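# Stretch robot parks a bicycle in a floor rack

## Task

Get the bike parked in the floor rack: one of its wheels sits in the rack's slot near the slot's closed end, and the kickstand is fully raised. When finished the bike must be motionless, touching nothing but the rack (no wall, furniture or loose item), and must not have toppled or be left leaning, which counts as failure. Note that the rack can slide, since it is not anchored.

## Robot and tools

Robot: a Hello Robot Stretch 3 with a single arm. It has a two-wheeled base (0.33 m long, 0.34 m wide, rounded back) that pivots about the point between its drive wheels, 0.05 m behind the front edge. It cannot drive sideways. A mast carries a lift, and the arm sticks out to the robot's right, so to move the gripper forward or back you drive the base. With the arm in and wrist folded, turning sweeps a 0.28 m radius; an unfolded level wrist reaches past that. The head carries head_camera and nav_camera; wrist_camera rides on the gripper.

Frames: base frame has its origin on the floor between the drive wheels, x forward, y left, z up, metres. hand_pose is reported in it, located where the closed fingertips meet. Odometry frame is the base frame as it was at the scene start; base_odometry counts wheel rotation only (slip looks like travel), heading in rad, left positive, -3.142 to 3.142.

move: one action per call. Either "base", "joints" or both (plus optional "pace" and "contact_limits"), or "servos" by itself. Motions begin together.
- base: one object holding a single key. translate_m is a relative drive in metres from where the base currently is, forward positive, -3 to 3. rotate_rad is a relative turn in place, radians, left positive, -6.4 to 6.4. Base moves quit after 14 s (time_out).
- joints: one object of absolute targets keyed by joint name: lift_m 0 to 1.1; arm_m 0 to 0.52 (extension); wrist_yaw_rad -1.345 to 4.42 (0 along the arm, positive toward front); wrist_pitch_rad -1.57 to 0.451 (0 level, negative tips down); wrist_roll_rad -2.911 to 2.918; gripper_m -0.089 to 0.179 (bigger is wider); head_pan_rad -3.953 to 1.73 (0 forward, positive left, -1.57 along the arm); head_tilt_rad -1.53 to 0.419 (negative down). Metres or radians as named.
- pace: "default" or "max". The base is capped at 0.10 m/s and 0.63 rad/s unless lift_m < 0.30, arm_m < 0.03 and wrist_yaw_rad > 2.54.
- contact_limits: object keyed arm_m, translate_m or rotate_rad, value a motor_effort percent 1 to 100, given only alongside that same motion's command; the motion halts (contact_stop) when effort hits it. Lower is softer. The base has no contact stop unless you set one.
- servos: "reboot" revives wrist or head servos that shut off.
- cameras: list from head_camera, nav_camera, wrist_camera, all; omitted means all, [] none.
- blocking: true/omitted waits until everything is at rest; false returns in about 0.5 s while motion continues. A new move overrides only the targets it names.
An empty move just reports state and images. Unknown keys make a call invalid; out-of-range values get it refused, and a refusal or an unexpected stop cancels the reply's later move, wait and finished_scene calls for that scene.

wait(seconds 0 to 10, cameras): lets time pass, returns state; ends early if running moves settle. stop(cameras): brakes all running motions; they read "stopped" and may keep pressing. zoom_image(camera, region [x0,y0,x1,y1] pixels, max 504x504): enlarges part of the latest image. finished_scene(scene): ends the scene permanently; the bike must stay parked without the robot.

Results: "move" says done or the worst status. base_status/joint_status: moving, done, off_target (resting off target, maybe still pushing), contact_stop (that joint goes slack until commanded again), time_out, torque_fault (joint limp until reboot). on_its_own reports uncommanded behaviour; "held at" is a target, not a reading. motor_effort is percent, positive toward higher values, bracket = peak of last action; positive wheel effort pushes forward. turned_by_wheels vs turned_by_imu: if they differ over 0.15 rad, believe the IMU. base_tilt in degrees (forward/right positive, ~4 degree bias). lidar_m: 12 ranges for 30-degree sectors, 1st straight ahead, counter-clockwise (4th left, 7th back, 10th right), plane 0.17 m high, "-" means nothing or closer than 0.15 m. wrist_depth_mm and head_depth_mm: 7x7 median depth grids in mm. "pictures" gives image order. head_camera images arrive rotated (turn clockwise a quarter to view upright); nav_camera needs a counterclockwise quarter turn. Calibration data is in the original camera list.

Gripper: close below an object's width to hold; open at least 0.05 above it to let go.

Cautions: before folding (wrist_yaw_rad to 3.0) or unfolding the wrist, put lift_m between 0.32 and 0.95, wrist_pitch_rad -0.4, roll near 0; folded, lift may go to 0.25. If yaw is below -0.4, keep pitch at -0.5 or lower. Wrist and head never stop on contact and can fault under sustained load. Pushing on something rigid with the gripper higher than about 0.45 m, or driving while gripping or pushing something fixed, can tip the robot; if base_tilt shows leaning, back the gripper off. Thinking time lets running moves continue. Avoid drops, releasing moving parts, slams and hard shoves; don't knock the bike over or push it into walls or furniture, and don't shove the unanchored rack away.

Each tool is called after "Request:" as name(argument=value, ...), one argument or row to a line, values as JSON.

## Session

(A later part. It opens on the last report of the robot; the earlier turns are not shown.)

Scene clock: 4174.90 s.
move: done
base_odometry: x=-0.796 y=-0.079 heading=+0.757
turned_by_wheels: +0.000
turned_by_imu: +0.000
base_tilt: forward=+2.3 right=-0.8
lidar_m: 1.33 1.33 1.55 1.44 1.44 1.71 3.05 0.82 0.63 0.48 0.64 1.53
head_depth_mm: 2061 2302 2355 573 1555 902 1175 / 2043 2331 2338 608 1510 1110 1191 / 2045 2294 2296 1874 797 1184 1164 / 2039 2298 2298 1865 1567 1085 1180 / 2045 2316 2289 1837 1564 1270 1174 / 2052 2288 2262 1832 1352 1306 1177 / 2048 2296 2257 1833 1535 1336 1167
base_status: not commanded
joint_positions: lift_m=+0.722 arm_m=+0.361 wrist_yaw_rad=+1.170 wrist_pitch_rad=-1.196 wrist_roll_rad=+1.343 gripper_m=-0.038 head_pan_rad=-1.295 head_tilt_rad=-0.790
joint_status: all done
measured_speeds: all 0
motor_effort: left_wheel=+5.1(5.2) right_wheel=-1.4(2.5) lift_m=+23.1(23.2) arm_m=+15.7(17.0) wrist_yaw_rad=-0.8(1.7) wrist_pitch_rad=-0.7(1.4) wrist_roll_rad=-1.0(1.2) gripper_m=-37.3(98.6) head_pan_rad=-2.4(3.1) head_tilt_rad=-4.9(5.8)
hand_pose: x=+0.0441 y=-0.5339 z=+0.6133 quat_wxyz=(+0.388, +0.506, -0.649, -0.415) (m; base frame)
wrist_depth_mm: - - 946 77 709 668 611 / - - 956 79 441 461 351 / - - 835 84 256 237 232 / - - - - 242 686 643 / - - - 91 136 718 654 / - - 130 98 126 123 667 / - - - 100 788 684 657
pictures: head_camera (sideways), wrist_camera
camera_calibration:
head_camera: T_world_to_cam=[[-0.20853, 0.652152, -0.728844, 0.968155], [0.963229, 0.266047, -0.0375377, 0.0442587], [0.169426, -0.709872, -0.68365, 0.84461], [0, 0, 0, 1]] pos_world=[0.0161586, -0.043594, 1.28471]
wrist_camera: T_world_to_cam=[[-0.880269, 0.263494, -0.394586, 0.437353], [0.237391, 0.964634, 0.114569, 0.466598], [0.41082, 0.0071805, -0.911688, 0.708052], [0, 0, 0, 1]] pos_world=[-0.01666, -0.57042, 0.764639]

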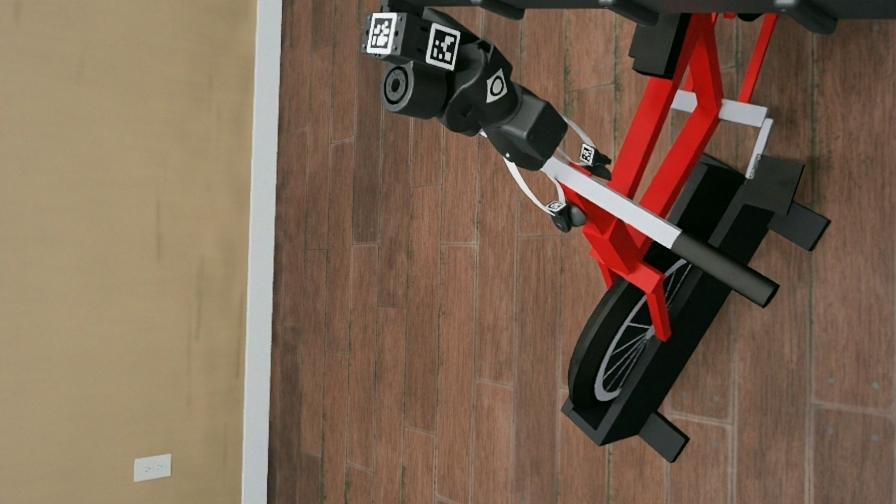

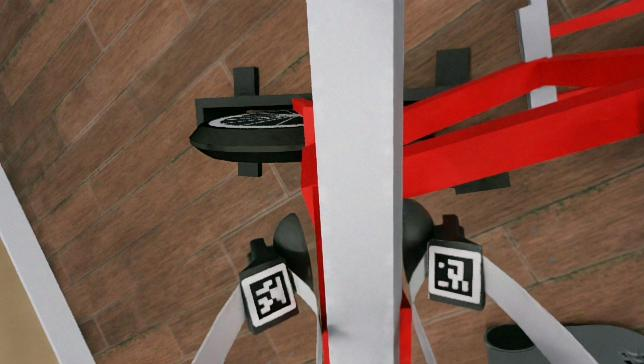

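Request:
move(
  joints={"arm_m": 0.386, "lift_m": 0.725},
  cameras=["wrist_camera"],
)

Request:
move(
  joints={"arm_m": 0.408, "lift_m": 0.727},
  cameras=["head_camera", "wrist_camera"],
)

Scene clock: 4182.57 s.
move: contact_stop
base_odometry: x=-0.796 y=-0.079 heading=+0.757
turned_by_wheels: +0.000
turned_by_imu: -0.001
base_tilt: forward=+2.3 right=-0.9
lidar_m: 1.33 1.33 1.55 1.44 1.44 1.71 3.05 0.83 0.64 0.48 0.64 1.53
head_depth_mm: 2051 2325 2343 605 1544 984 1178 / 2057 2332 2324 634 1547 1118 1191 / 2043 2331 2321 1878 895 1199 1170 / 2050 2316 2322 1870 1111 1151 1187 / 2046 2309 2278 1843 1558 1257 1180 / 2054 2326 2239 1837 1362 1322 1175 / 2028 2318 2248 1829 1538 1327 1168
base_status: not commanded
joint_positions: lift_m=+0.726 arm_m=+0.386 wrist_yaw_rad=+1.175 wrist_pitch_rad=-1.196 wrist_roll_rad=+1.348 gripper_m=-0.036 head_pan_rad=-1.295 head_tilt_rad=-0.790
joint_status: lift_m contact_stop (moved +0.004 of +0.003); the others done
measured_speeds: translate_m=+0.000 rotate_rad=+0.000 lift_m=+0.001 arm_m=+0.000 wrist_yaw_rad=+0.000 wrist_pitch_rad=+0.000 wrist_roll_rad=+0.000 head_pan_rad=+0.000 head_tilt_rad=+0.000
on_its_own: lift_m is slack since a contact_stop
motor_effort: left_wheel=+4.6(6.6) right_wheel=-4.1(8.7) lift_m=+25.3(39.9) arm_m=+22.5(25.5) wrist_yaw_rad=-4.0(5.1) wrist_pitch_rad=-0.9(1.1) wrist_roll_rad=-2.8(3.0) gripper_m=-13.5(13.7) head_pan_rad=-2.1(2.7) head_tilt_rad=-4.4(5.3)
hand_pose: x=+0.0441 y=-0.5585 z=+0.6173 quat_wxyz=(+0.387, +0.507, -0.649, -0.415) (m; base frame)
wrist_depth_mm: - - 951 79 722 677 599 / - - 958 82 726 465 400 / - - - - 404 245 233 / - - - - 243 244 651 / - - - 92 132 716 655 / - - 130 98 126 123 665 / - - - 100 799 676 663
pictures: wrist_camera
camera_calibration:
wrist_camera: T_world_to_cam=[[-0.880187, 0.263926, -0.394479, 0.445645], [0.236993, 0.9645, 0.116506, 0.488634], [0.411224, 0.0090585, -0.911489, 0.712731], [0, 0, 0, 1]] pos_world=[-0.0166435, -0.595361, 0.768515]

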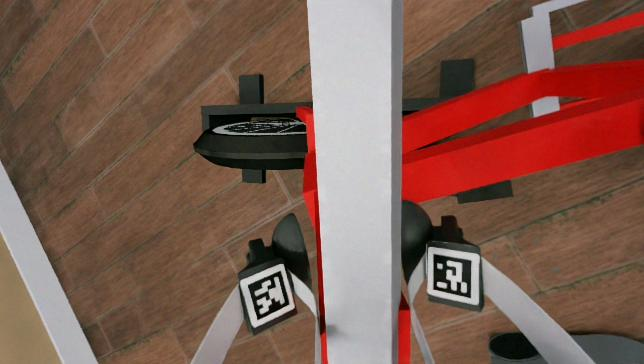

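not run: a stop that you did not command came earlier in this reply.

Request:
move(
  joints={"arm_m": 0.41, "lift_m": 0.728},
  cameras=["head_camera", "wrist_camera"],
)

Scene clock: 4185.60 s.
move: contact_stop
base_odometry: x=-0.796 y=-0.079 heading=+0.757
turned_by_wheels: +0.000
turned_by_imu: -0.001
base_tilt: forward=+2.3 right=-0.8
lidar_m: 1.33 1.33 1.55 1.44 1.43 1.71 3.04 0.84 0.65 0.49 0.65 1.53
head_depth_mm: 2050 2328 2331 658 1585 1022 1176 / 2038 2336 2335 658 1571 1123 1188 / 2053 2302 2303 1855 840 1202 1170 / 2051 2321 2285 1858 1103 1179 1190 / 2048 2327 2316 1837 1243 1273 1179 / 2039 2317 2266 1847 1367 1321 1174 / 2038 2315 2252 1835 1546 1332 1163
base_status: not commanded
joint_positions: lift_m=+0.730 arm_m=+0.410 wrist_yaw_rad=+1.176 wrist_pitch_rad=-1.196 wrist_roll_rad=+1.348 gripper_m=-0.036 head_pan_rad=-1.295 head_tilt_rad=-0.790
joint_status: lift_m contact_stop (moved +0.004 of +0.002); the others done
measured_speeds: translate_m=+0.000 rotate_rad=+0.000 lift_m=+0.001 arm_m=+0.000 wrist_yaw_rad=+0.000 wrist_pitch_rad=+0.000 wrist_roll_rad=+0.000 head_pan_rad=+0.000 head_tilt_rad=+0.000
on_its_own: lift_m is slack since a contact_stop
motor_effort: left_wheel=+4.8(5.2) right_wheel=-5.5(5.9) lift_m=+24.7(30.5) arm_m=+21.5(25.2) wrist_yaw_rad=-4.3(6.2) wrist_pitch_rad=-1.1(2.6) wrist_roll_rad=-2.8(3.0) gripper_m=-12.8(13.8) head_pan_rad=-1.7(2.7) head_tilt_rad=-4.9(5.3)
hand_pose: x=+0.0442 y=-0.5825 z=+0.6216 quat_wxyz=(+0.387, +0.507, -0.649, -0.415) (m; base frame)
wrist_depth_mm: - - 945 82 732 669 604 / - - 960 84 729 678 438 / - - - - 416 432 232 / - - - - 246 242 642 / - - - 94 146 720 665 / - - 130 98 129 123 666 / - - - 100 804 716 677
pictures: head_camera (sideways), wrist_camera
camera_calibration:
head_camera: T_world_to_cam=[[-0.20853, 0.652152, -0.728844, 0.968155], [0.963229, 0.266047, -0.0375377, 0.0442587], [0.169426, -0.709872, -0.68365, 0.84461], [0, 0, 0, 1]] pos_world=[0.0161586, -0.043594, 1.28471]
wrist_camera: T_world_to_cam=[[-0.880161, 0.263456, -0.39485, 0.453718], [0.236503, 0.964628, 0.116442, 0.511405], [0.411561, 0.00910436, -0.911337, 0.71672], [0, 0, 0, 1]] pos_world=[-0.0165776, -0.619376, 0.772775]

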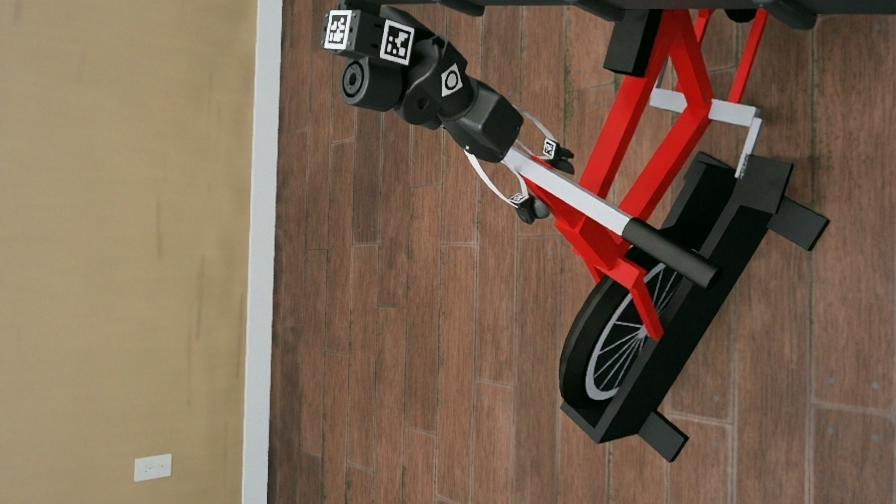

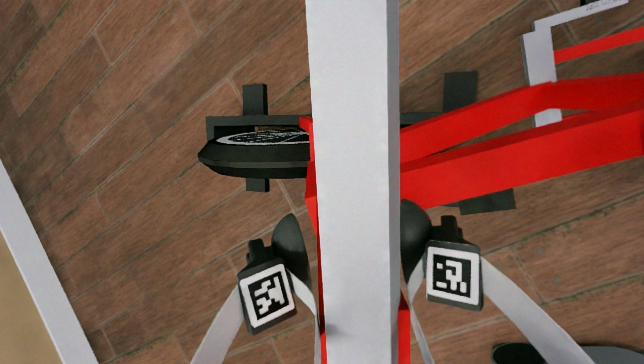

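Request:
move(
  joints={"arm_m":0.425,"lift_m":0.733},
)

Scene clock: 4224.17 s.
move: done
base_odometry: x=-0.796 y=-0.079 heading=+0.757
turned_by_wheels: +0.000
turned_by_imu: -0.001
base_tilt: forward=+2.3 right=-0.8
lidar_m: 1.33 1.33 1.55 1.44 1.44 1.71 3.02 0.84 0.68 0.50 0.66 1.53
head_depth_mm: 2056 2321 663 1735 1580 1022 1172 / 2061 2314 2342 672 1566 1171 1194 / 2059 2308 2299 1875 912 1186 1169 / 2055 2308 2282 1853 1092 1189 1184 / 2065 2296 2269 1850 1199 1264 1184 / 2051 2310 2274 1842 1342 1319 1172 / 2048 2301 2244 1817 1545 1340 1176
base_status: not commanded
joint_positions: lift_m=+0.733 arm_m=+0.425 wrist_yaw_rad=+1.174 wrist_pitch_rad=-1.199 wrist_roll_rad=+1.348 gripper_m=-0.036 head_pan_rad=-1.295 head_tilt_rad=-0.790
joint_status: all done
measured_speeds: all 0
motor_effort: left_wheel=+4.0(5.3) right_wheel=-1.8(6.1) lift_m=+18.9(32.1) arm_m=+22.9(24.6) wrist_yaw_rad=-3.7(5.6) wrist_pitch_rad=+0.0(2.3) wrist_roll_rad=-2.9(3.0) gripper_m=-12.7(14.6) head_pan_rad=-2.1(2.7) head_tilt_rad=-3.8(5.7)
hand_pose: x=+0.0435 y=-0.5974 z=+0.6242 quat_wxyz=(+0.387, +0.506, -0.648, -0.416) (m; base frame)
wrist_depth_mm: - - 940 83 721 668 615 / - - 975 - 737 684 472 / - - - - 419 443 234 / - - - - 243 242 645 / - - - 94 134 725 665 / - - 130 124 126 123 676 / - - - 101 799 744 677
pictures: head_camera (sideways), nav_camera (sideways), wrist_camera
camera_calibration:
head_camera: T_world_to_cam=[[-0.20853, 0.652152, -0.728844, 0.968155], [0.963229, 0.266047, -0.0375377, 0.0442587], [0.169426, -0.709871, -0.68365, 0.84461], [0, 0, 0, 1]] pos_world=[0.0161586, -0.043594, 1.28471]
nav_camera: T_world_to_cam=[[0.133529, -0.689321, 0.712044, -0.886676], [-0.96407, -0.256838, -0.0678509, 0.140698], [0.229651, -0.6774, -0.698849, 0.864584], [0, 0, 0, 1]] pos_world=[0.0554873, 0.010601, 1.24511]
wrist_camera: T_world_to_cam=[[-0.880777, 0.265438, -0.392142, 0.457514], [0.238498, 0.964082, 0.116897, 0.524877], [0.409086, 0.00943475, -0.912447, 0.720479], [0, 0, 0, 1]] pos_world=[-0.0169525, -0.634263, 0.775453]

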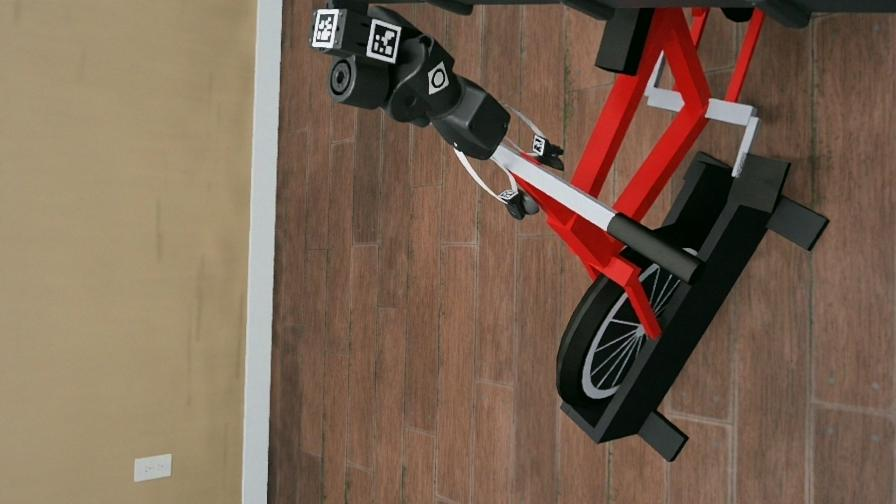

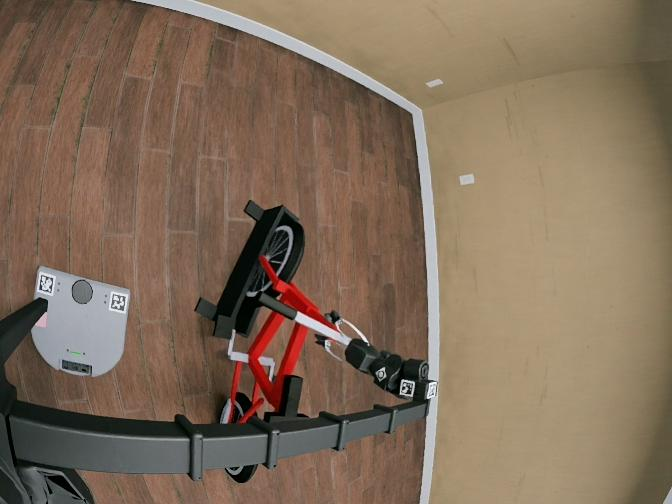

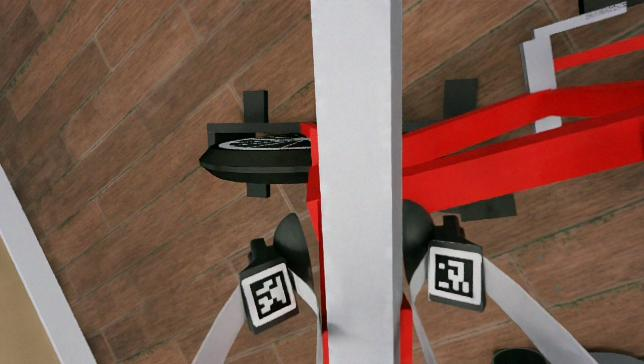

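Request:
move(
  joints={"arm_m":0.438,"lift_m":0.735},
)

Request:
zoom_image(
  camera="head_camera",
  region=[500, 100, 896, 480],
)

Scene clock: 4230.50 s.
move: done
base_odometry: x=-0.796 y=-0.079 heading=+0.757
turned_by_wheels: +0.000
turned_by_imu: -0.001
base_tilt: forward=+2.3 right=-0.8
lidar_m: 1.33 1.33 1.55 1.44 1.44 1.71 3.04 0.85 0.69 0.50 0.66 1.53
head_depth_mm: 2050 2297 617 1791 1582 1110 1174 / 2058 2321 2316 689 1573 1286 1189 / 2041 2313 2299 1883 923 1206 1172 / 2056 2322 2302 1869 1038 1199 1191 / 2052 2305 2278 1858 1208 1278 1184 / 2041 2304 2266 1834 1336 1327 1181 / 2037 2313 2272 1828 1547 1324 1166
base_status: not commanded
joint_positions: lift_m=+0.735 arm_m=+0.438 wrist_yaw_rad=+1.172 wrist_pitch_rad=-1.202 wrist_roll_rad=+1.350 gripper_m=-0.036 head_pan_rad=-1.295 head_tilt_rad=-0.790
joint_status: all done
measured_speeds: all 0
motor_effort: left_wheel=+4.0(4.2) right_wheel=-3.2(4.0) lift_m=+19.2(31.3) arm_m=+22.1(23.5) wrist_yaw_rad=-2.0(4.2) wrist_pitch_rad=+0.2(1.2) wrist_roll_rad=-3.3(3.4) gripper_m=-13.2(14.2) head_pan_rad=-2.0(2.8) head_tilt_rad=-5.3(5.3)
hand_pose: x=+0.0428 y=-0.6102 z=+0.6259 quat_wxyz=(+0.387, +0.505, -0.648, -0.418) (m; base frame)
wrist_depth_mm: - - 922 84 720 683 605 / - - 945 - 727 690 616 / - - 986 - 422 456 237 / - - - - 245 243 640 / - - - 95 130 718 664 / - - 130 125 127 122 689 / - - - 100 802 751 678
pictures: head_camera (sideways), nav_camera (sideways), wrist_camera
camera_calibration:
head_camera: T_world_to_cam=[[-0.20853, 0.652152, -0.728844, 0.968155], [0.963229, 0.266047, -0.0375377, 0.0442587], [0.169426, -0.709871, -0.68365, 0.84461], [0, 0, 0, 1]] pos_world=[0.0161586, -0.043594, 1.28471]
nav_camera: T_world_to_cam=[[0.133529, -0.689321, 0.712044, -0.886676], [-0.96407, -0.256838, -0.0678509, 0.140698], [0.229651, -0.6774, -0.698849, 0.864584], [0, 0, 0, 1]] pos_world=[0.0554873, 0.010601, 1.24511]
wrist_camera: T_world_to_cam=[[-0.880987, 0.268745, -0.389408, 0.461279], [0.241697, 0.963162, 0.117905, 0.535867], [0.406749, 0.00975408, -0.913488, 0.723475], [0, 0, 0, 1]] pos_world=[-0.0174097, -0.64715, 0.77733]

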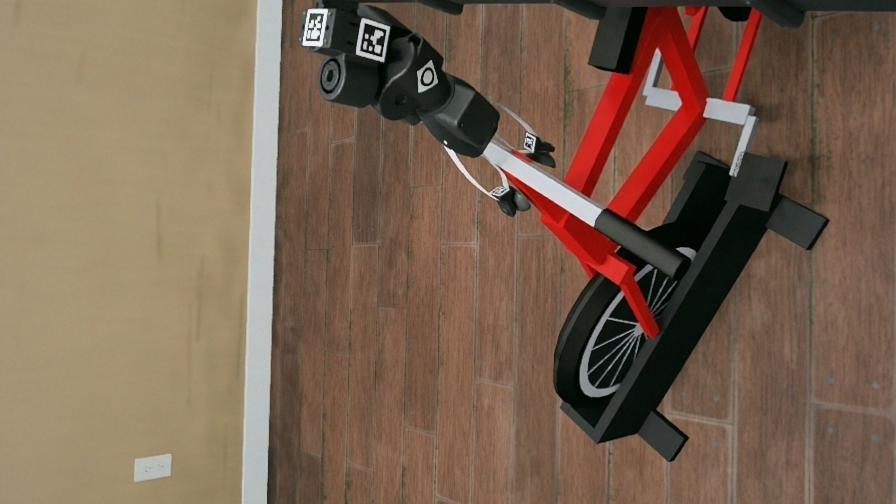

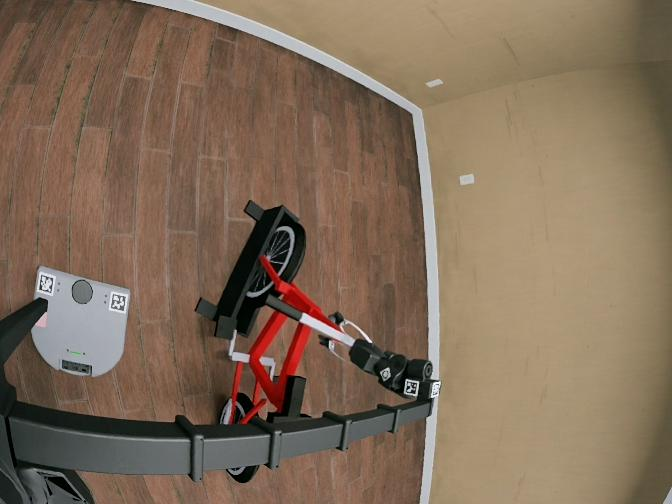

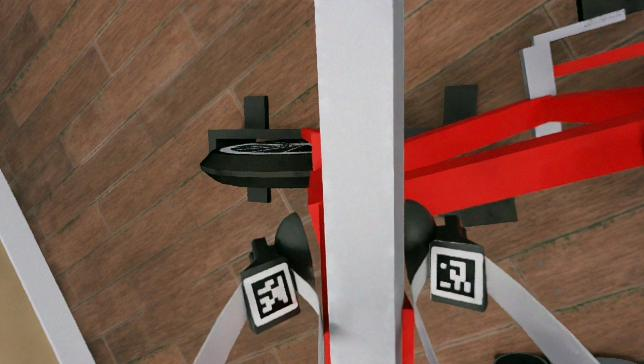

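Scaled by 1.273 from the camera's 896x504 image, which has a finer 1280x720 frame.

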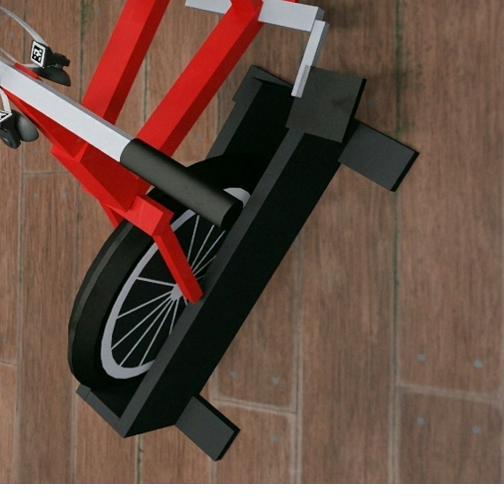

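Request:
move(
  base={"translate_m":0.03},
  joints={"arm_m":0.445,"lift_m":0.736},
  contact_limits={"translate_m":30},
)

Request:
zoom_image(
  camera="head_camera",
  region=[500, 100, 896, 480],
)

Scene clock: 4247.97 s.
move: done
base_odometry: x=-0.774 y=-0.058 heading=+0.757
turned_by_wheels: +0.000
turned_by_imu: -0.001
base_tilt: forward=+2.3 right=-0.7
lidar_m: 1.30 1.30 1.52 1.46 1.45 1.72 3.05 0.85 0.69 0.50 0.67 1.50
head_depth_mm: 2046 2314 627 1774 1589 1117 1180 / 2040 2336 2347 695 1577 1203 1182 / 2044 2310 2324 1868 922 1188 1180 / 2038 2306 2301 1868 1097 1205 1186 / 2031 2309 2269 1834 1188 1291 1174 / 2040 2290 2258 1845 1328 1333 1179 / 2035 2317 2256 1820 1542 1331 1159
base_status: done
joint_positions: lift_m=+0.736 arm_m=+0.445 wrist_yaw_rad=+1.172 wrist_pitch_rad=-1.204 wrist_roll_rad=+1.350 gripper_m=-0.036 head_pan_rad=-1.295 head_tilt_rad=-0.790
joint_status: all done
measured_speeds: all 0
motor_effort: left_wheel=+4.7(10.5) right_wheel=+0.3(11.8) lift_m=+29.4(29.4) arm_m=+18.6(24.4) wrist_yaw_rad=-0.7(2.3) wrist_pitch_rad=+0.3(2.2) wrist_roll_rad=-3.4(3.9) gripper_m=-13.4(14.3) head_pan_rad=-1.9(2.7) head_tilt_rad=-4.5(5.3)
contact_limits: translate_m 30 (maximum 100)
hand_pose: x=+0.0423 y=-0.6170 z=+0.6268 quat_wxyz=(+0.387, +0.505, -0.648, -0.419) (m; base frame)
wrist_depth_mm: - - 935 84 729 684 611 / - - 963 - 727 684 617 / - - 981 - 419 457 241 / - - - - 244 243 647 / - - - 95 130 711 669 / - - 129 126 127 122 684 / - - - 100 104 745 682
pictures: head_camera (sideways), nav_camera (sideways), wrist_camera
camera_calibration:
head_camera: T_world_to_cam=[[-0.20853, 0.652152, -0.728844, 0.968155], [0.963229, 0.266046, -0.0375377, 0.0442587], [0.169426, -0.709871, -0.68365, 0.84461], [0, 0, 0, 1]] pos_world=[0.0161586, -0.043594, 1.28471]
nav_camera: T_world_to_cam=[[0.133529, -0.689321, 0.712044, -0.886676], [-0.96407, -0.256838, -0.0678509, 0.140698], [0.229651, -0.6774, -0.698849, 0.864584], [0, 0, 0, 1]] pos_world=[0.0554873, 0.010601, 1.24511]
wrist_camera: T_world_to_cam=[[-0.881436, 0.270178, -0.387395, 0.462621], [0.243043, 0.962756, 0.118453, 0.541822], [0.40497, 0.0102552, -0.914273, 0.725396], [0, 0, 0, 1]] pos_world=[-0.0176787, -0.654072, 0.778246]

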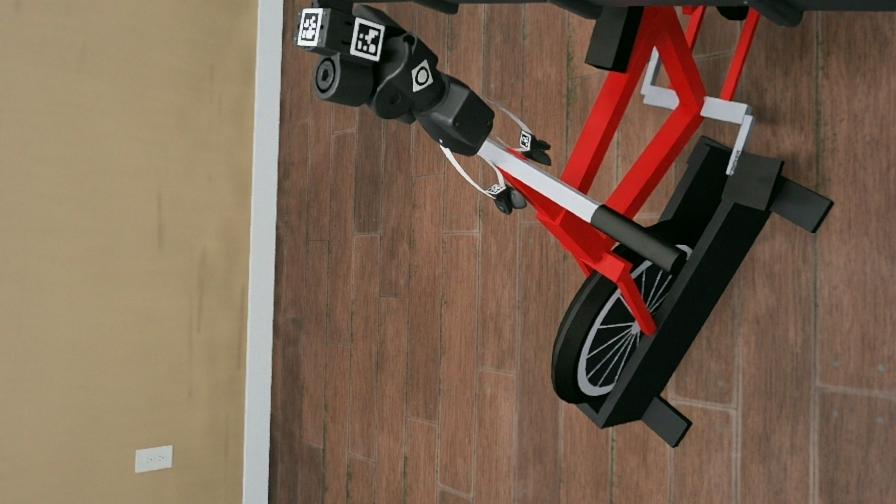

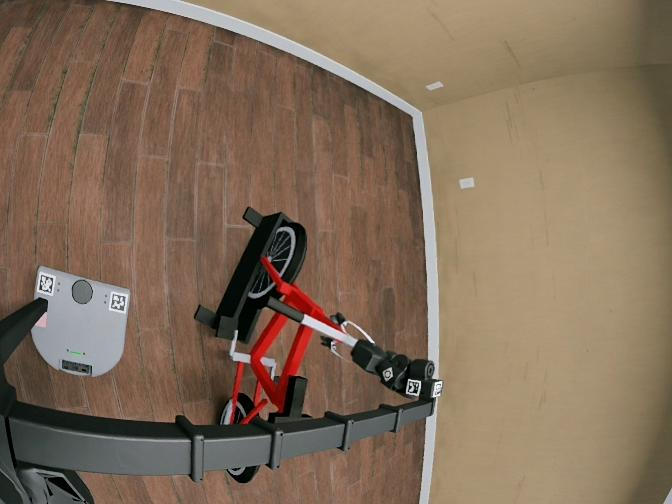

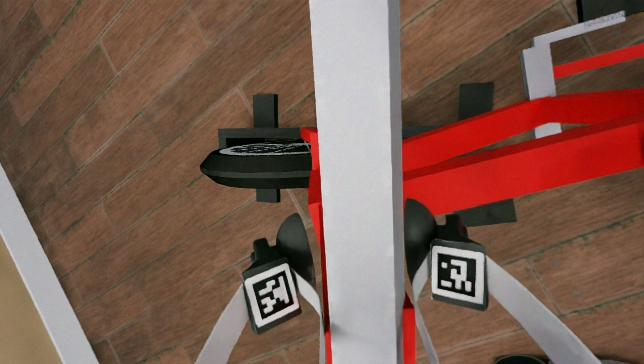

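Scaled by 1.273 from the camera's 896x504 image, which has a finer 1280x720 frame.

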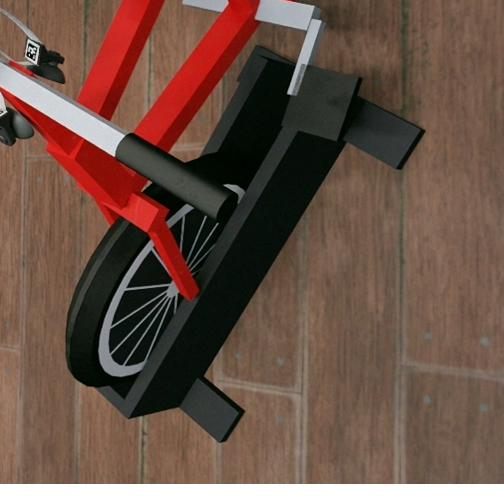

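Request:
move(
  base={"translate_m":0.03},
  joints={"arm_m":0.451,"lift_m":0.736},
  contact_limits={"translate_m":30},
)

Request:
zoom_image(
  camera="head_camera",
  region=[500, 100, 896, 480],
)

Scene clock: 4253.27 s.
move: done
base_odometry: x=-0.752 y=-0.037 heading=+0.756
turned_by_wheels: +0.000
turned_by_imu: -0.001
base_tilt: forward=+2.3 right=-0.8
lidar_m: 1.28 1.28 1.48 1.46 1.45 1.73 3.05 0.85 0.69 0.51 0.68 1.47
head_depth_mm: 2037 2270 633 1800 1583 1134 1173 / 2024 2293 2336 701 1539 1200 1198 / 2037 2336 2322 1870 931 1217 1187 / 2031 2283 2279 1856 1118 1210 1183 / 2045 2333 2308 1839 1206 1287 1174 / 2016 2295 2282 1859 1448 1336 1167 / 2012 2279 2235 1822 1541 1335 1167
base_status: done
joint_positions: lift_m=+0.736 arm_m=+0.451 wrist_yaw_rad=+1.173 wrist_pitch_rad=-1.219 wrist_roll_rad=+1.349 gripper_m=-0.036 head_pan_rad=-1.295 head_tilt_rad=-0.790
joint_status: all done
measured_speeds: all 0
motor_effort: left_wheel=-1.7(8.1) right_wheel=+10.5(13.8) lift_m=+18.7(29.6) arm_m=+15.4(23.7) wrist_yaw_rad=-2.1(3.3) wrist_pitch_rad=+3.8(4.0) wrist_roll_rad=-3.2(3.7) gripper_m=-13.9(14.4) head_pan_rad=-2.4(2.7) head_tilt_rad=-4.3(5.2)
contact_limits: translate_m 30 (maximum 100)
hand_pose: x=+0.0388 y=-0.6215 z=+0.6257 quat_wxyz=(+0.391, +0.503, -0.644, -0.424) (m; base frame)
wrist_depth_mm: - - 916 84 727 671 612 / - - 944 - 737 690 621 / - - 970 - 431 467 242 / - - - - 246 244 638 / - - - 94 131 717 675 / - - 129 129 130 124 688 / - - - 101 98 758 686
pictures: head_camera (sideways), nav_camera (sideways), wrist_camera
camera_calibration:
head_camera: T_world_to_cam=[[-0.208531, 0.652156, -0.72884, 0.96815], [0.963229, 0.266047, -0.0375377, 0.0442588], [0.169425, -0.709867, -0.683654, 0.844616], [0, 0, 0, 1]] pos_world=[0.0161586, -0.0435939, 1.28471]
nav_camera: T_world_to_cam=[[0.13353, -0.689325, 0.71204, -0.886671], [-0.96407, -0.256838, -0.0678508, 0.140698], [0.22965, -0.677396, -0.698853, 0.864589], [0, 0, 0, 1]] pos_world=[0.0554872, 0.0106014, 1.24511]
wrist_camera: T_world_to_cam=[[-0.887366, 0.270747, -0.373198, 0.452044], [0.243023, 0.962514, 0.120439, 0.545702], [0.391817, 0.0161773, -0.919901, 0.733633], [0, 0, 0, 1]] pos_world=[-0.0189394, -0.659504, 0.777848]

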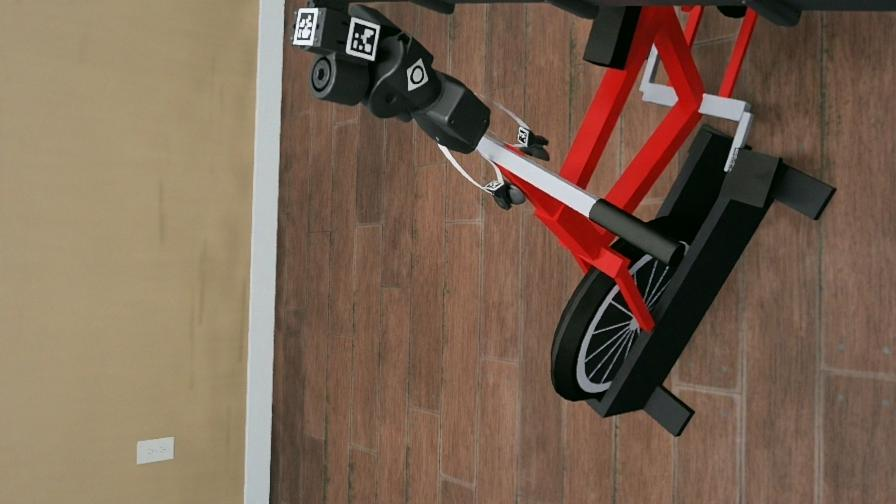

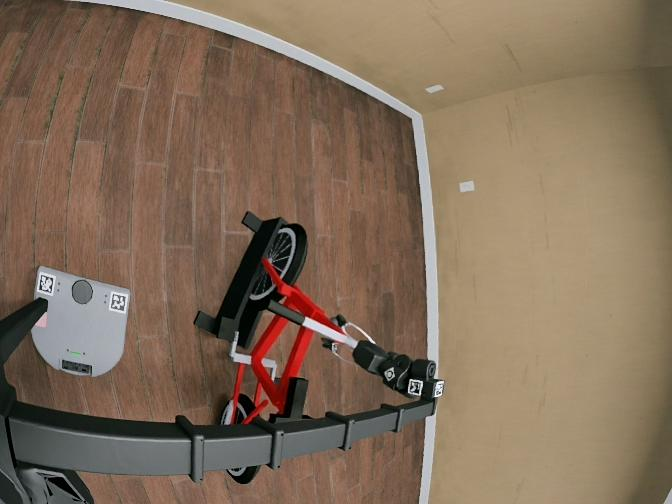

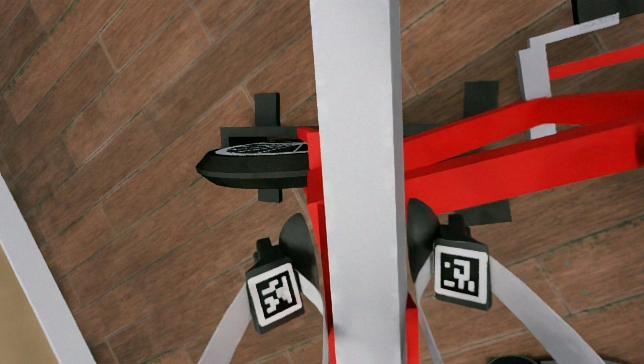

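Scaled by 1.273 from the camera's 896x504 image, which has a finer 1280x720 frame.

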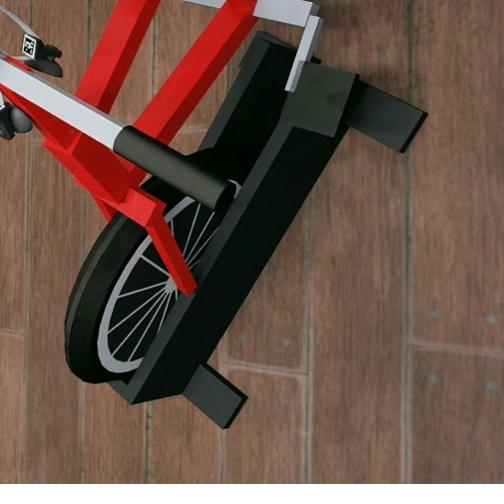

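Request:
move(
  base={"translate_m":0.02},
  joints={"arm_m":0.456,"lift_m":0.736},
  contact_limits={"translate_m":30},
)

Request:
zoom_image(
  camera="head_camera",
  region=[500, 100, 896, 480],
)

Scene clock: 4260.13 s.
move: done
base_odometry: x=-0.738 y=-0.024 heading=+0.756
turned_by_wheels: +0.000
turned_by_imu: -0.006
base_tilt: forward=+2.3 right=-0.8
lidar_m: 1.25 1.25 1.46 1.47 1.46 1.73 3.05 0.86 0.69 0.51 0.68 1.45
head_depth_mm: 2055 2305 640 1838 1582 1167 1173 / 2036 2295 2327 709 1570 1195 1191 / 2030 2304 2307 1880 939 1214 1188 / 2043 2304 2292 1860 1107 1219 1192 / 2007 2318 2273 1844 1192 1294 1175 / 2021 2299 2254 1847 1450 1332 1168 / 2017 2255 2252 1830 1544 1336 1169
base_status: done
joint_positions: lift_m=+0.736 arm_m=+0.456 wrist_yaw_rad=+1.173 wrist_pitch_rad=-1.220 wrist_roll_rad=+1.349 gripper_m=-0.036 head_pan_rad=-1.295 head_tilt_rad=-0.790
joint_status: all done
measured_speeds: all 0
motor_effort: left_wheel=+2.3(4.9) right_wheel=+6.7(21.0) lift_m=+17.5(18.3) arm_m=+12.4(24.4) wrist_yaw_rad=-2.5(3.3) wrist_pitch_rad=+3.3(5.0) wrist_roll_rad=-3.2(3.4) gripper_m=-13.5(14.1) head_pan_rad=-1.8(2.6) head_tilt_rad=-4.7(5.1)
contact_limits: translate_m 30 (maximum 100)
hand_pose: x=+0.0387 y=-0.6265 z=+0.6257 quat_wxyz=(+0.391, +0.503, -0.643, -0.424) (m; base frame)
wrist_depth_mm: - - 921 84 727 674 606 / - - 954 87 751 677 619 / - - 968 - 432 459 243 / - - 996 - 247 245 643 / - - - 94 130 718 671 / - - 130 126 126 123 684 / - - - 100 104 744 682
pictures: head_camera (sideways), nav_camera (sideways), wrist_camera
camera_calibration:
head_camera: T_world_to_cam=[[-0.208549, 0.652222, -0.728776, 0.968066], [0.963228, 0.26605, -0.0375383, 0.0442596], [0.169407, -0.709806, -0.683723, 0.844705], [0, 0, 0, 1]] pos_world=[0.0161581, -0.0435923, 1.28471]
nav_camera: T_world_to_cam=[[0.133548, -0.68939, 0.711974, -0.886585], [-0.964072, -0.256832, -0.0678493, 0.140696], [0.229632, -0.677333, -0.69892, 0.864677], [0, 0, 0, 1]] pos_world=[0.0554857, 0.0106065, 1.24511]
wrist_camera: T_world_to_cam=[[-0.887514, 0.270356, -0.37313, 0.453101], [0.242616, 0.962622, 0.120402, 0.550614], [0.391734, 0.0163309, -0.919933, 0.733825], [0, 0, 0, 1]] pos_world=[-0.0189185, -0.664516, 0.777841]

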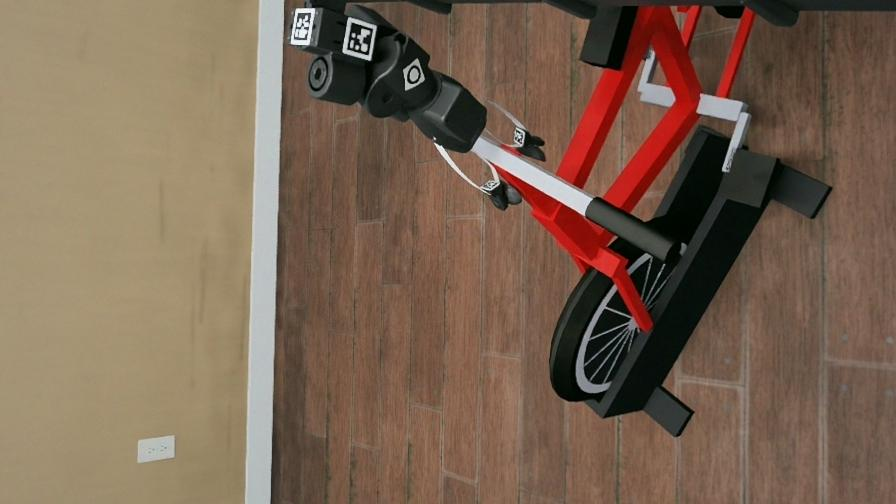

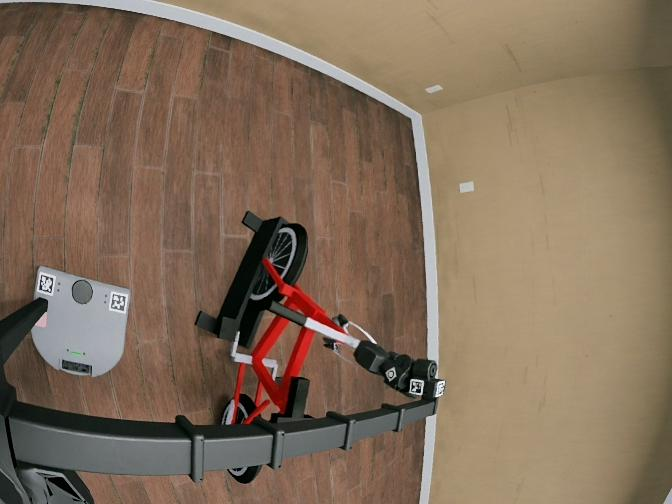

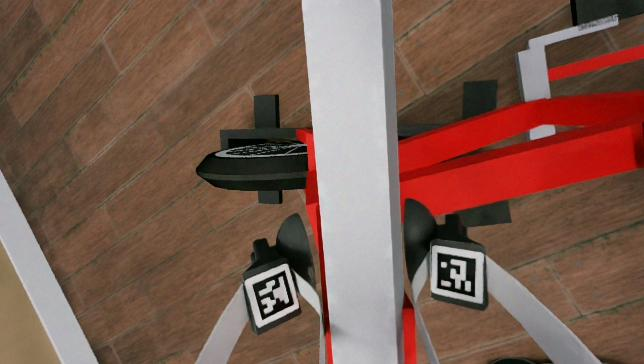

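Scaled by 1.273 from the camera's 896x504 image, which has a finer 1280x720 frame.

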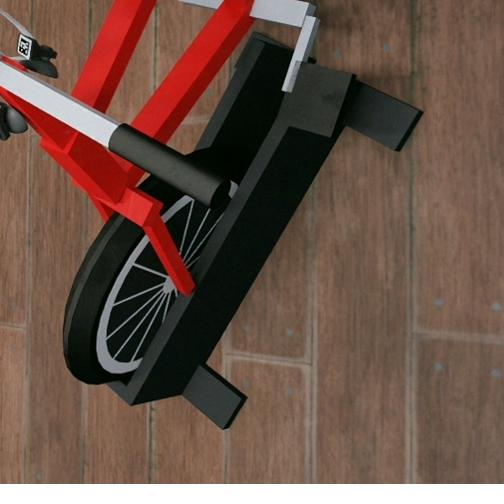

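Request:
zoom_image(
  camera="wrist_camera",
  region=[180, 80, 320, 220],
)

Request:
zoom_image(
  camera="head_camera",
  region=[530, 320, 710, 450],
)

Scaled by 3.600.

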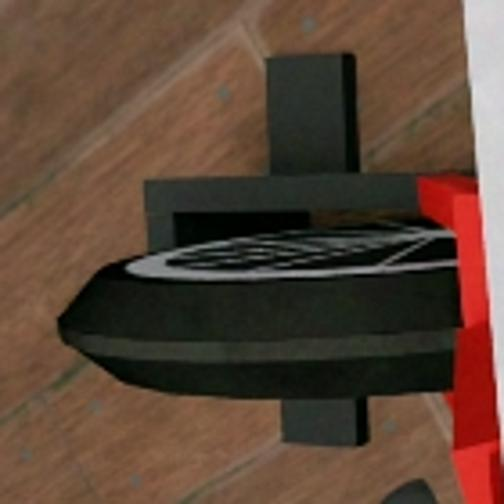

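Scaled by 2.800 from the camera's 896x504 image, which has a finer 1280x720 frame.

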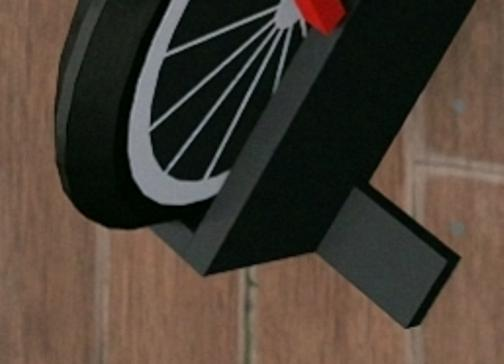

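Request:
move(
  joints={"arm_m":0.475,"lift_m":0.737},
)

Request:
zoom_image(
  camera="wrist_camera",
  region=[180, 80, 320, 220],
)

Scene clock: 4280.03 s.
move: contact_stop
base_odometry: x=-0.738 y=-0.024 heading=+0.756
turned_by_wheels: +0.000
turned_by_imu: -0.001
base_tilt: forward=+2.3 right=-0.8
lidar_m: 1.26 1.26 1.46 1.47 1.46 1.73 3.04 0.86 0.70 0.65 0.69 1.45
head_depth_mm: 2029 2313 647 1832 956 1177 1172 / 2056 2308 2244 748 1504 1190 1187 / 2031 2293 2310 1867 955 1220 1183 / 2035 2294 2294 1866 1119 1226 1181 / 2038 2310 2301 1858 1201 1284 1180 / 2015 2270 2252 1830 1373 1336 1176 / 2024 2270 2237 1819 1541 1331 1170
base_status: not commanded
joint_positions: lift_m=+0.738 arm_m=+0.475 wrist_yaw_rad=+1.173 wrist_pitch_rad=-1.220 wrist_roll_rad=+1.349 gripper_m=-0.036 head_pan_rad=-1.295 head_tilt_rad=-0.790
joint_status: lift_m contact_stop (moved +0.002 of +0.001); the others done
measured_speeds: translate_m=+0.000 rotate_rad=+0.000 lift_m=+0.002 arm_m=+0.000 wrist_yaw_rad=+0.000 wrist_pitch_rad=+0.000 wrist_roll_rad=+0.000 head_pan_rad=+0.000 head_tilt_rad=+0.000
on_its_own: lift_m is slack since a contact_stop
motor_effort: left_wheel=-0.3(2.5) right_wheel=+5.7(6.9) lift_m=+23.8(27.5) arm_m=+20.4(24.3) wrist_yaw_rad=-2.7(3.7) wrist_pitch_rad=+3.3(4.0) wrist_roll_rad=-3.2(3.3) gripper_m=-12.8(14.2) head_pan_rad=-2.3(2.7) head_tilt_rad=-4.3(5.5)
contact_limits: translate_m 30 (maximum 100)
hand_pose: x=+0.0387 y=-0.6454 z=+0.6278 quat_wxyz=(+0.391, +0.503, -0.643, -0.424) (m; base frame)
wrist_depth_mm: - - 921 86 727 688 455 / - - 948 - 747 695 629 / - - 994 - 731 465 334 / - - - - 249 244 242 / - - - 95 133 709 682 / - - 130 127 127 122 687 / - - - 101 794 758 687
pictures: head_camera (sideways), nav_camera (sideways), wrist_camera
camera_calibration:
head_camera: T_world_to_cam=[[-0.208569, 0.652289, -0.72871, 0.96798], [0.963227, 0.266054, -0.037539, 0.0442604], [0.16939, -0.709742, -0.683793, 0.844796], [0, 0, 0, 1]] pos_world=[0.0161577, -0.0435907, 1.2847]
nav_camera: T_world_to_cam=[[0.133567, -0.689455, 0.711907, -0.886498], [-0.964073, -0.256826, -0.0678478, 0.140694], [0.229614, -0.677268, -0.698989, 0.864766], [0, 0, 0, 1]] pos_world=[0.0554842, 0.0106117, 1.24511]
wrist_camera: T_world_to_cam=[[-0.887659, 0.269975, -0.373062, 0.458722], [0.242232, 0.962727, 0.120337, 0.568743], [0.391645, 0.0164503, -0.919969, 0.736176], [0, 0, 0, 1]] pos_world=[-0.0188991, -0.683498, 0.77995]

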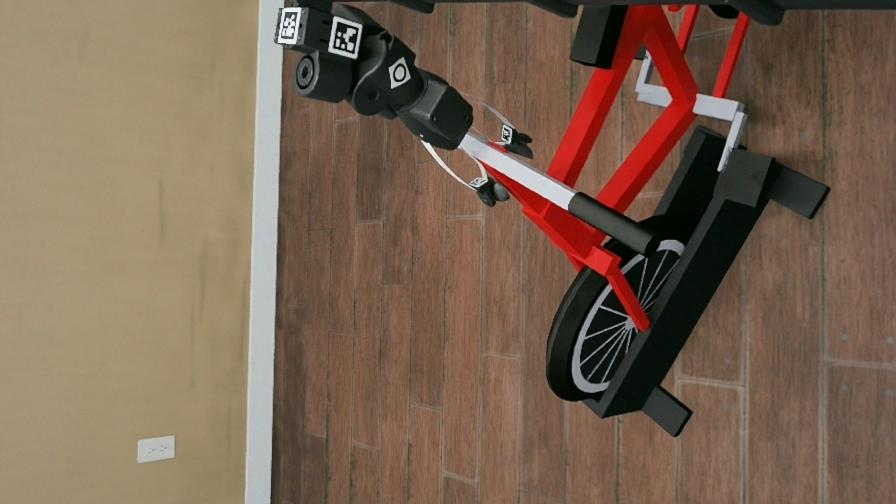

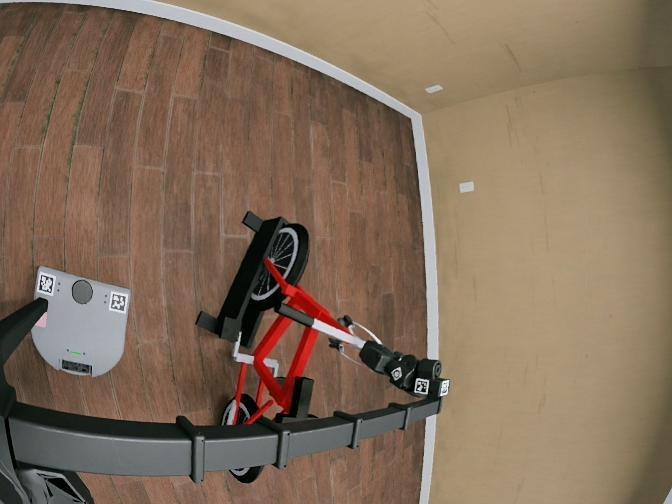

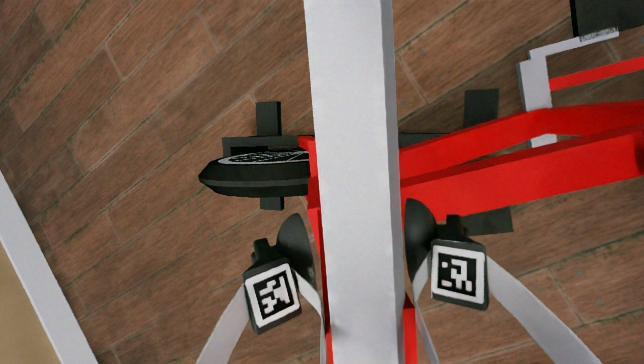

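Scaled by 3.600.

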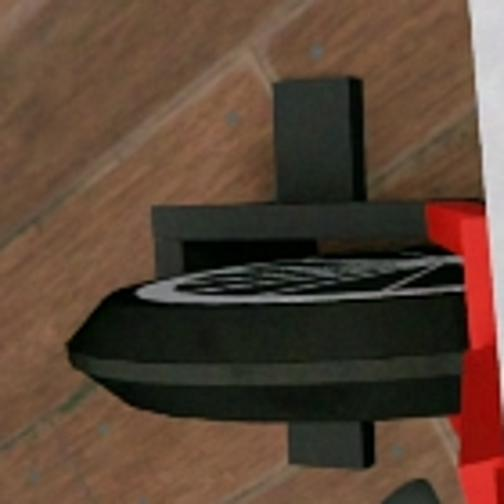

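Request:
move(
  base={"translate_m":0.03},
  joints={"arm_m":0.484,"lift_m":0.738},
  contact_limits={"translate_m":30},
)

Request:
zoom_image(
  camera="wrist_camera",
  region=[180, 80, 320, 220],
)

Request:
zoom_image(
  camera="head_camera",
  region=[530, 100, 896, 450],
)

Scene clock: 4285.93 s.
move: done
base_odometry: x=-0.716 y=-0.003 heading=+0.756
turned_by_wheels: +0.000
turned_by_imu: -0.002
base_tilt: forward=+2.3 right=-0.8
lidar_m: 1.23 1.23 1.43 1.47 1.47 1.73 3.04 0.87 0.70 0.66 0.70 1.42
head_depth_mm: 2028 2318 658 1839 953 1173 1178 / 2016 2282 2244 845 1502 1281 1188 / 2035 2304 2333 1856 949 1224 1187 / 2017 2277 2320 1861 1109 1248 1187 / 2015 2300 2285 1849 1209 1292 1178 / 2013 2268 2270 1819 1441 1339 1176 / 2019 2293 2235 1834 1542 1330 1170
base_status: done
joint_positions: lift_m=+0.740 arm_m=+0.484 wrist_yaw_rad=+1.172 wrist_pitch_rad=-1.224 wrist_roll_rad=+1.346 gripper_m=-0.036 head_pan_rad=-1.295 head_tilt_rad=-0.790
joint_status: all done
measured_speeds: all 0
on_its_own: lift_m is slack since a contact_stop
motor_effort: left_wheel=-1.3(4.5) right_wheel=+10.1(25.3) lift_m=+26.2(26.3) arm_m=+15.4(23.4) wrist_yaw_rad=-2.0(3.9) wrist_pitch_rad=+4.3(5.9) wrist_roll_rad=-1.9(3.3) gripper_m=-12.9(14.5) head_pan_rad=-2.1(2.8) head_tilt_rad=-4.4(5.0)
contact_limits: translate_m 30 (maximum 100)
hand_pose: x=+0.0377 y=-0.6540 z=+0.6292 quat_wxyz=(+0.393, +0.503, -0.642, -0.425) (m; base frame)
wrist_depth_mm: - - 919 86 728 683 459 / - - 954 - 741 684 633 / - - 983 - 733 474 349 / - - - - 248 244 241 / - - - 95 130 712 680 / - - 129 130 128 124 694 / - - - 101 98 748 692
pictures: head_camera (sideways), nav_camera (sideways), wrist_camera
camera_calibration:
head_camera: T_world_to_cam=[[-0.208569, 0.652289, -0.72871, 0.96798], [0.963227, 0.266054, -0.037539, 0.0442604], [0.16939, -0.709742, -0.683793, 0.844797], [0, 0, 0, 1]] pos_world=[0.0161577, -0.0435907, 1.2847]
nav_camera: T_world_to_cam=[[0.133567, -0.689455, 0.711907, -0.886497], [-0.964073, -0.256826, -0.0678478, 0.140694], [0.229614, -0.677268, -0.698989, 0.864766], [0, 0, 0, 1]] pos_world=[0.0554842, 0.0106117, 1.24511]
wrist_camera: T_world_to_cam=[[-0.88995, 0.268339, -0.368759, 0.456914], [0.240713, 0.963157, 0.119942, 0.577723], [0.387358, 0.0179773, -0.921754, 0.740255], [0, 0, 0, 1]] pos_world=[-0.0191793, -0.692353, 0.781531]

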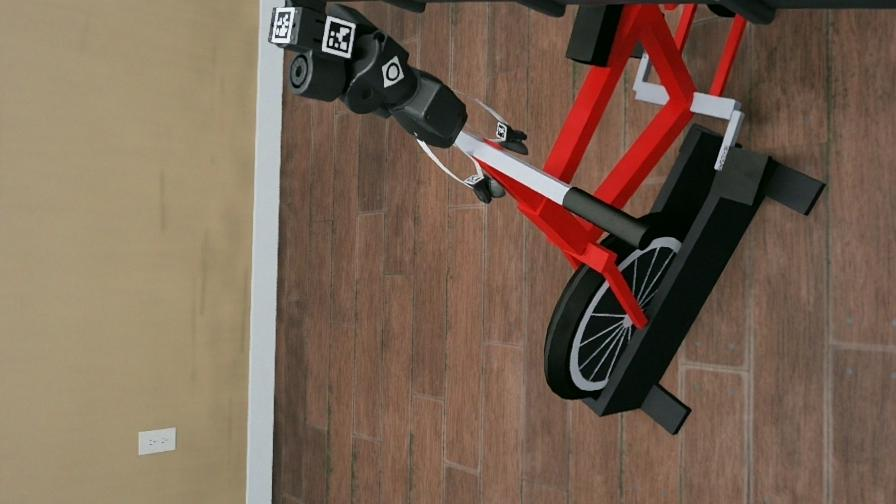

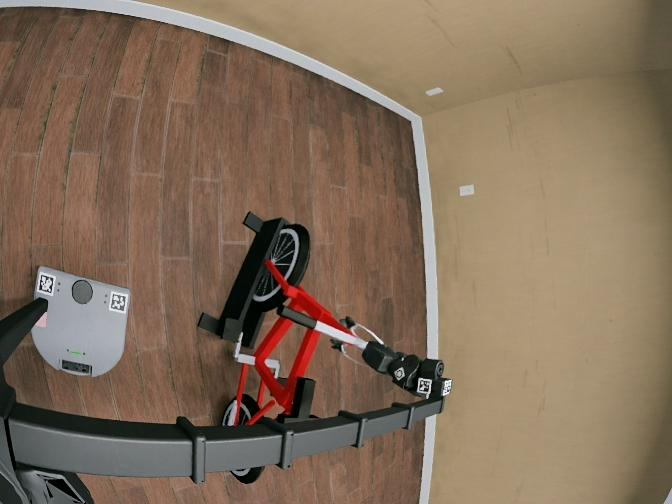

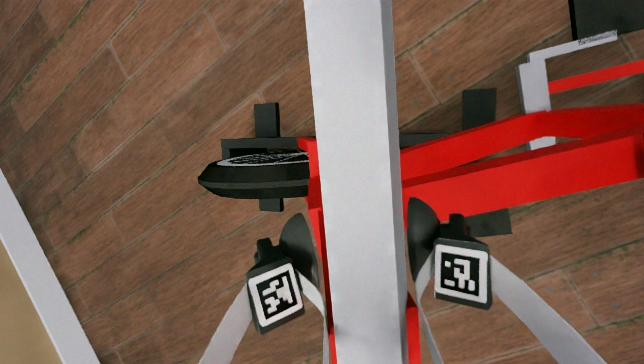

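Scaled by 3.600.

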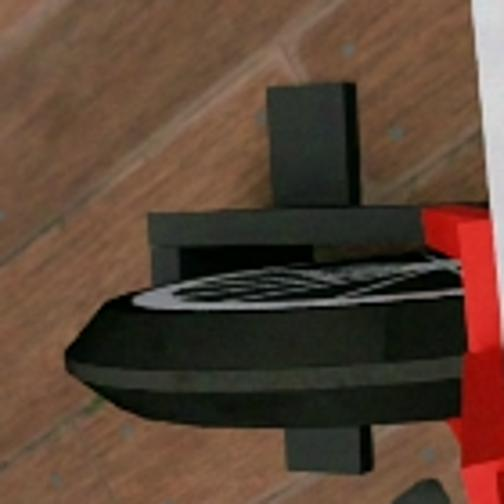

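Scaled by 1.377 from the camera's 896x504 image, which has a finer 1280x720 frame.

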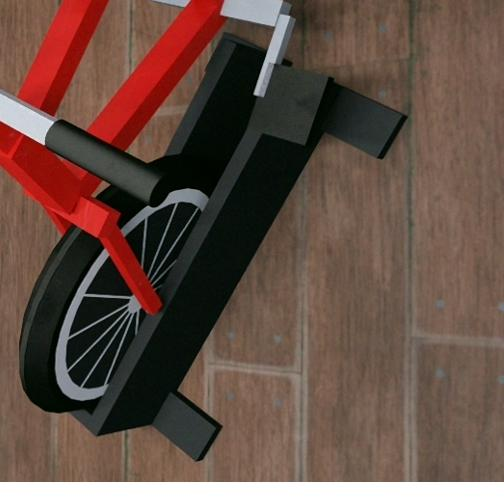

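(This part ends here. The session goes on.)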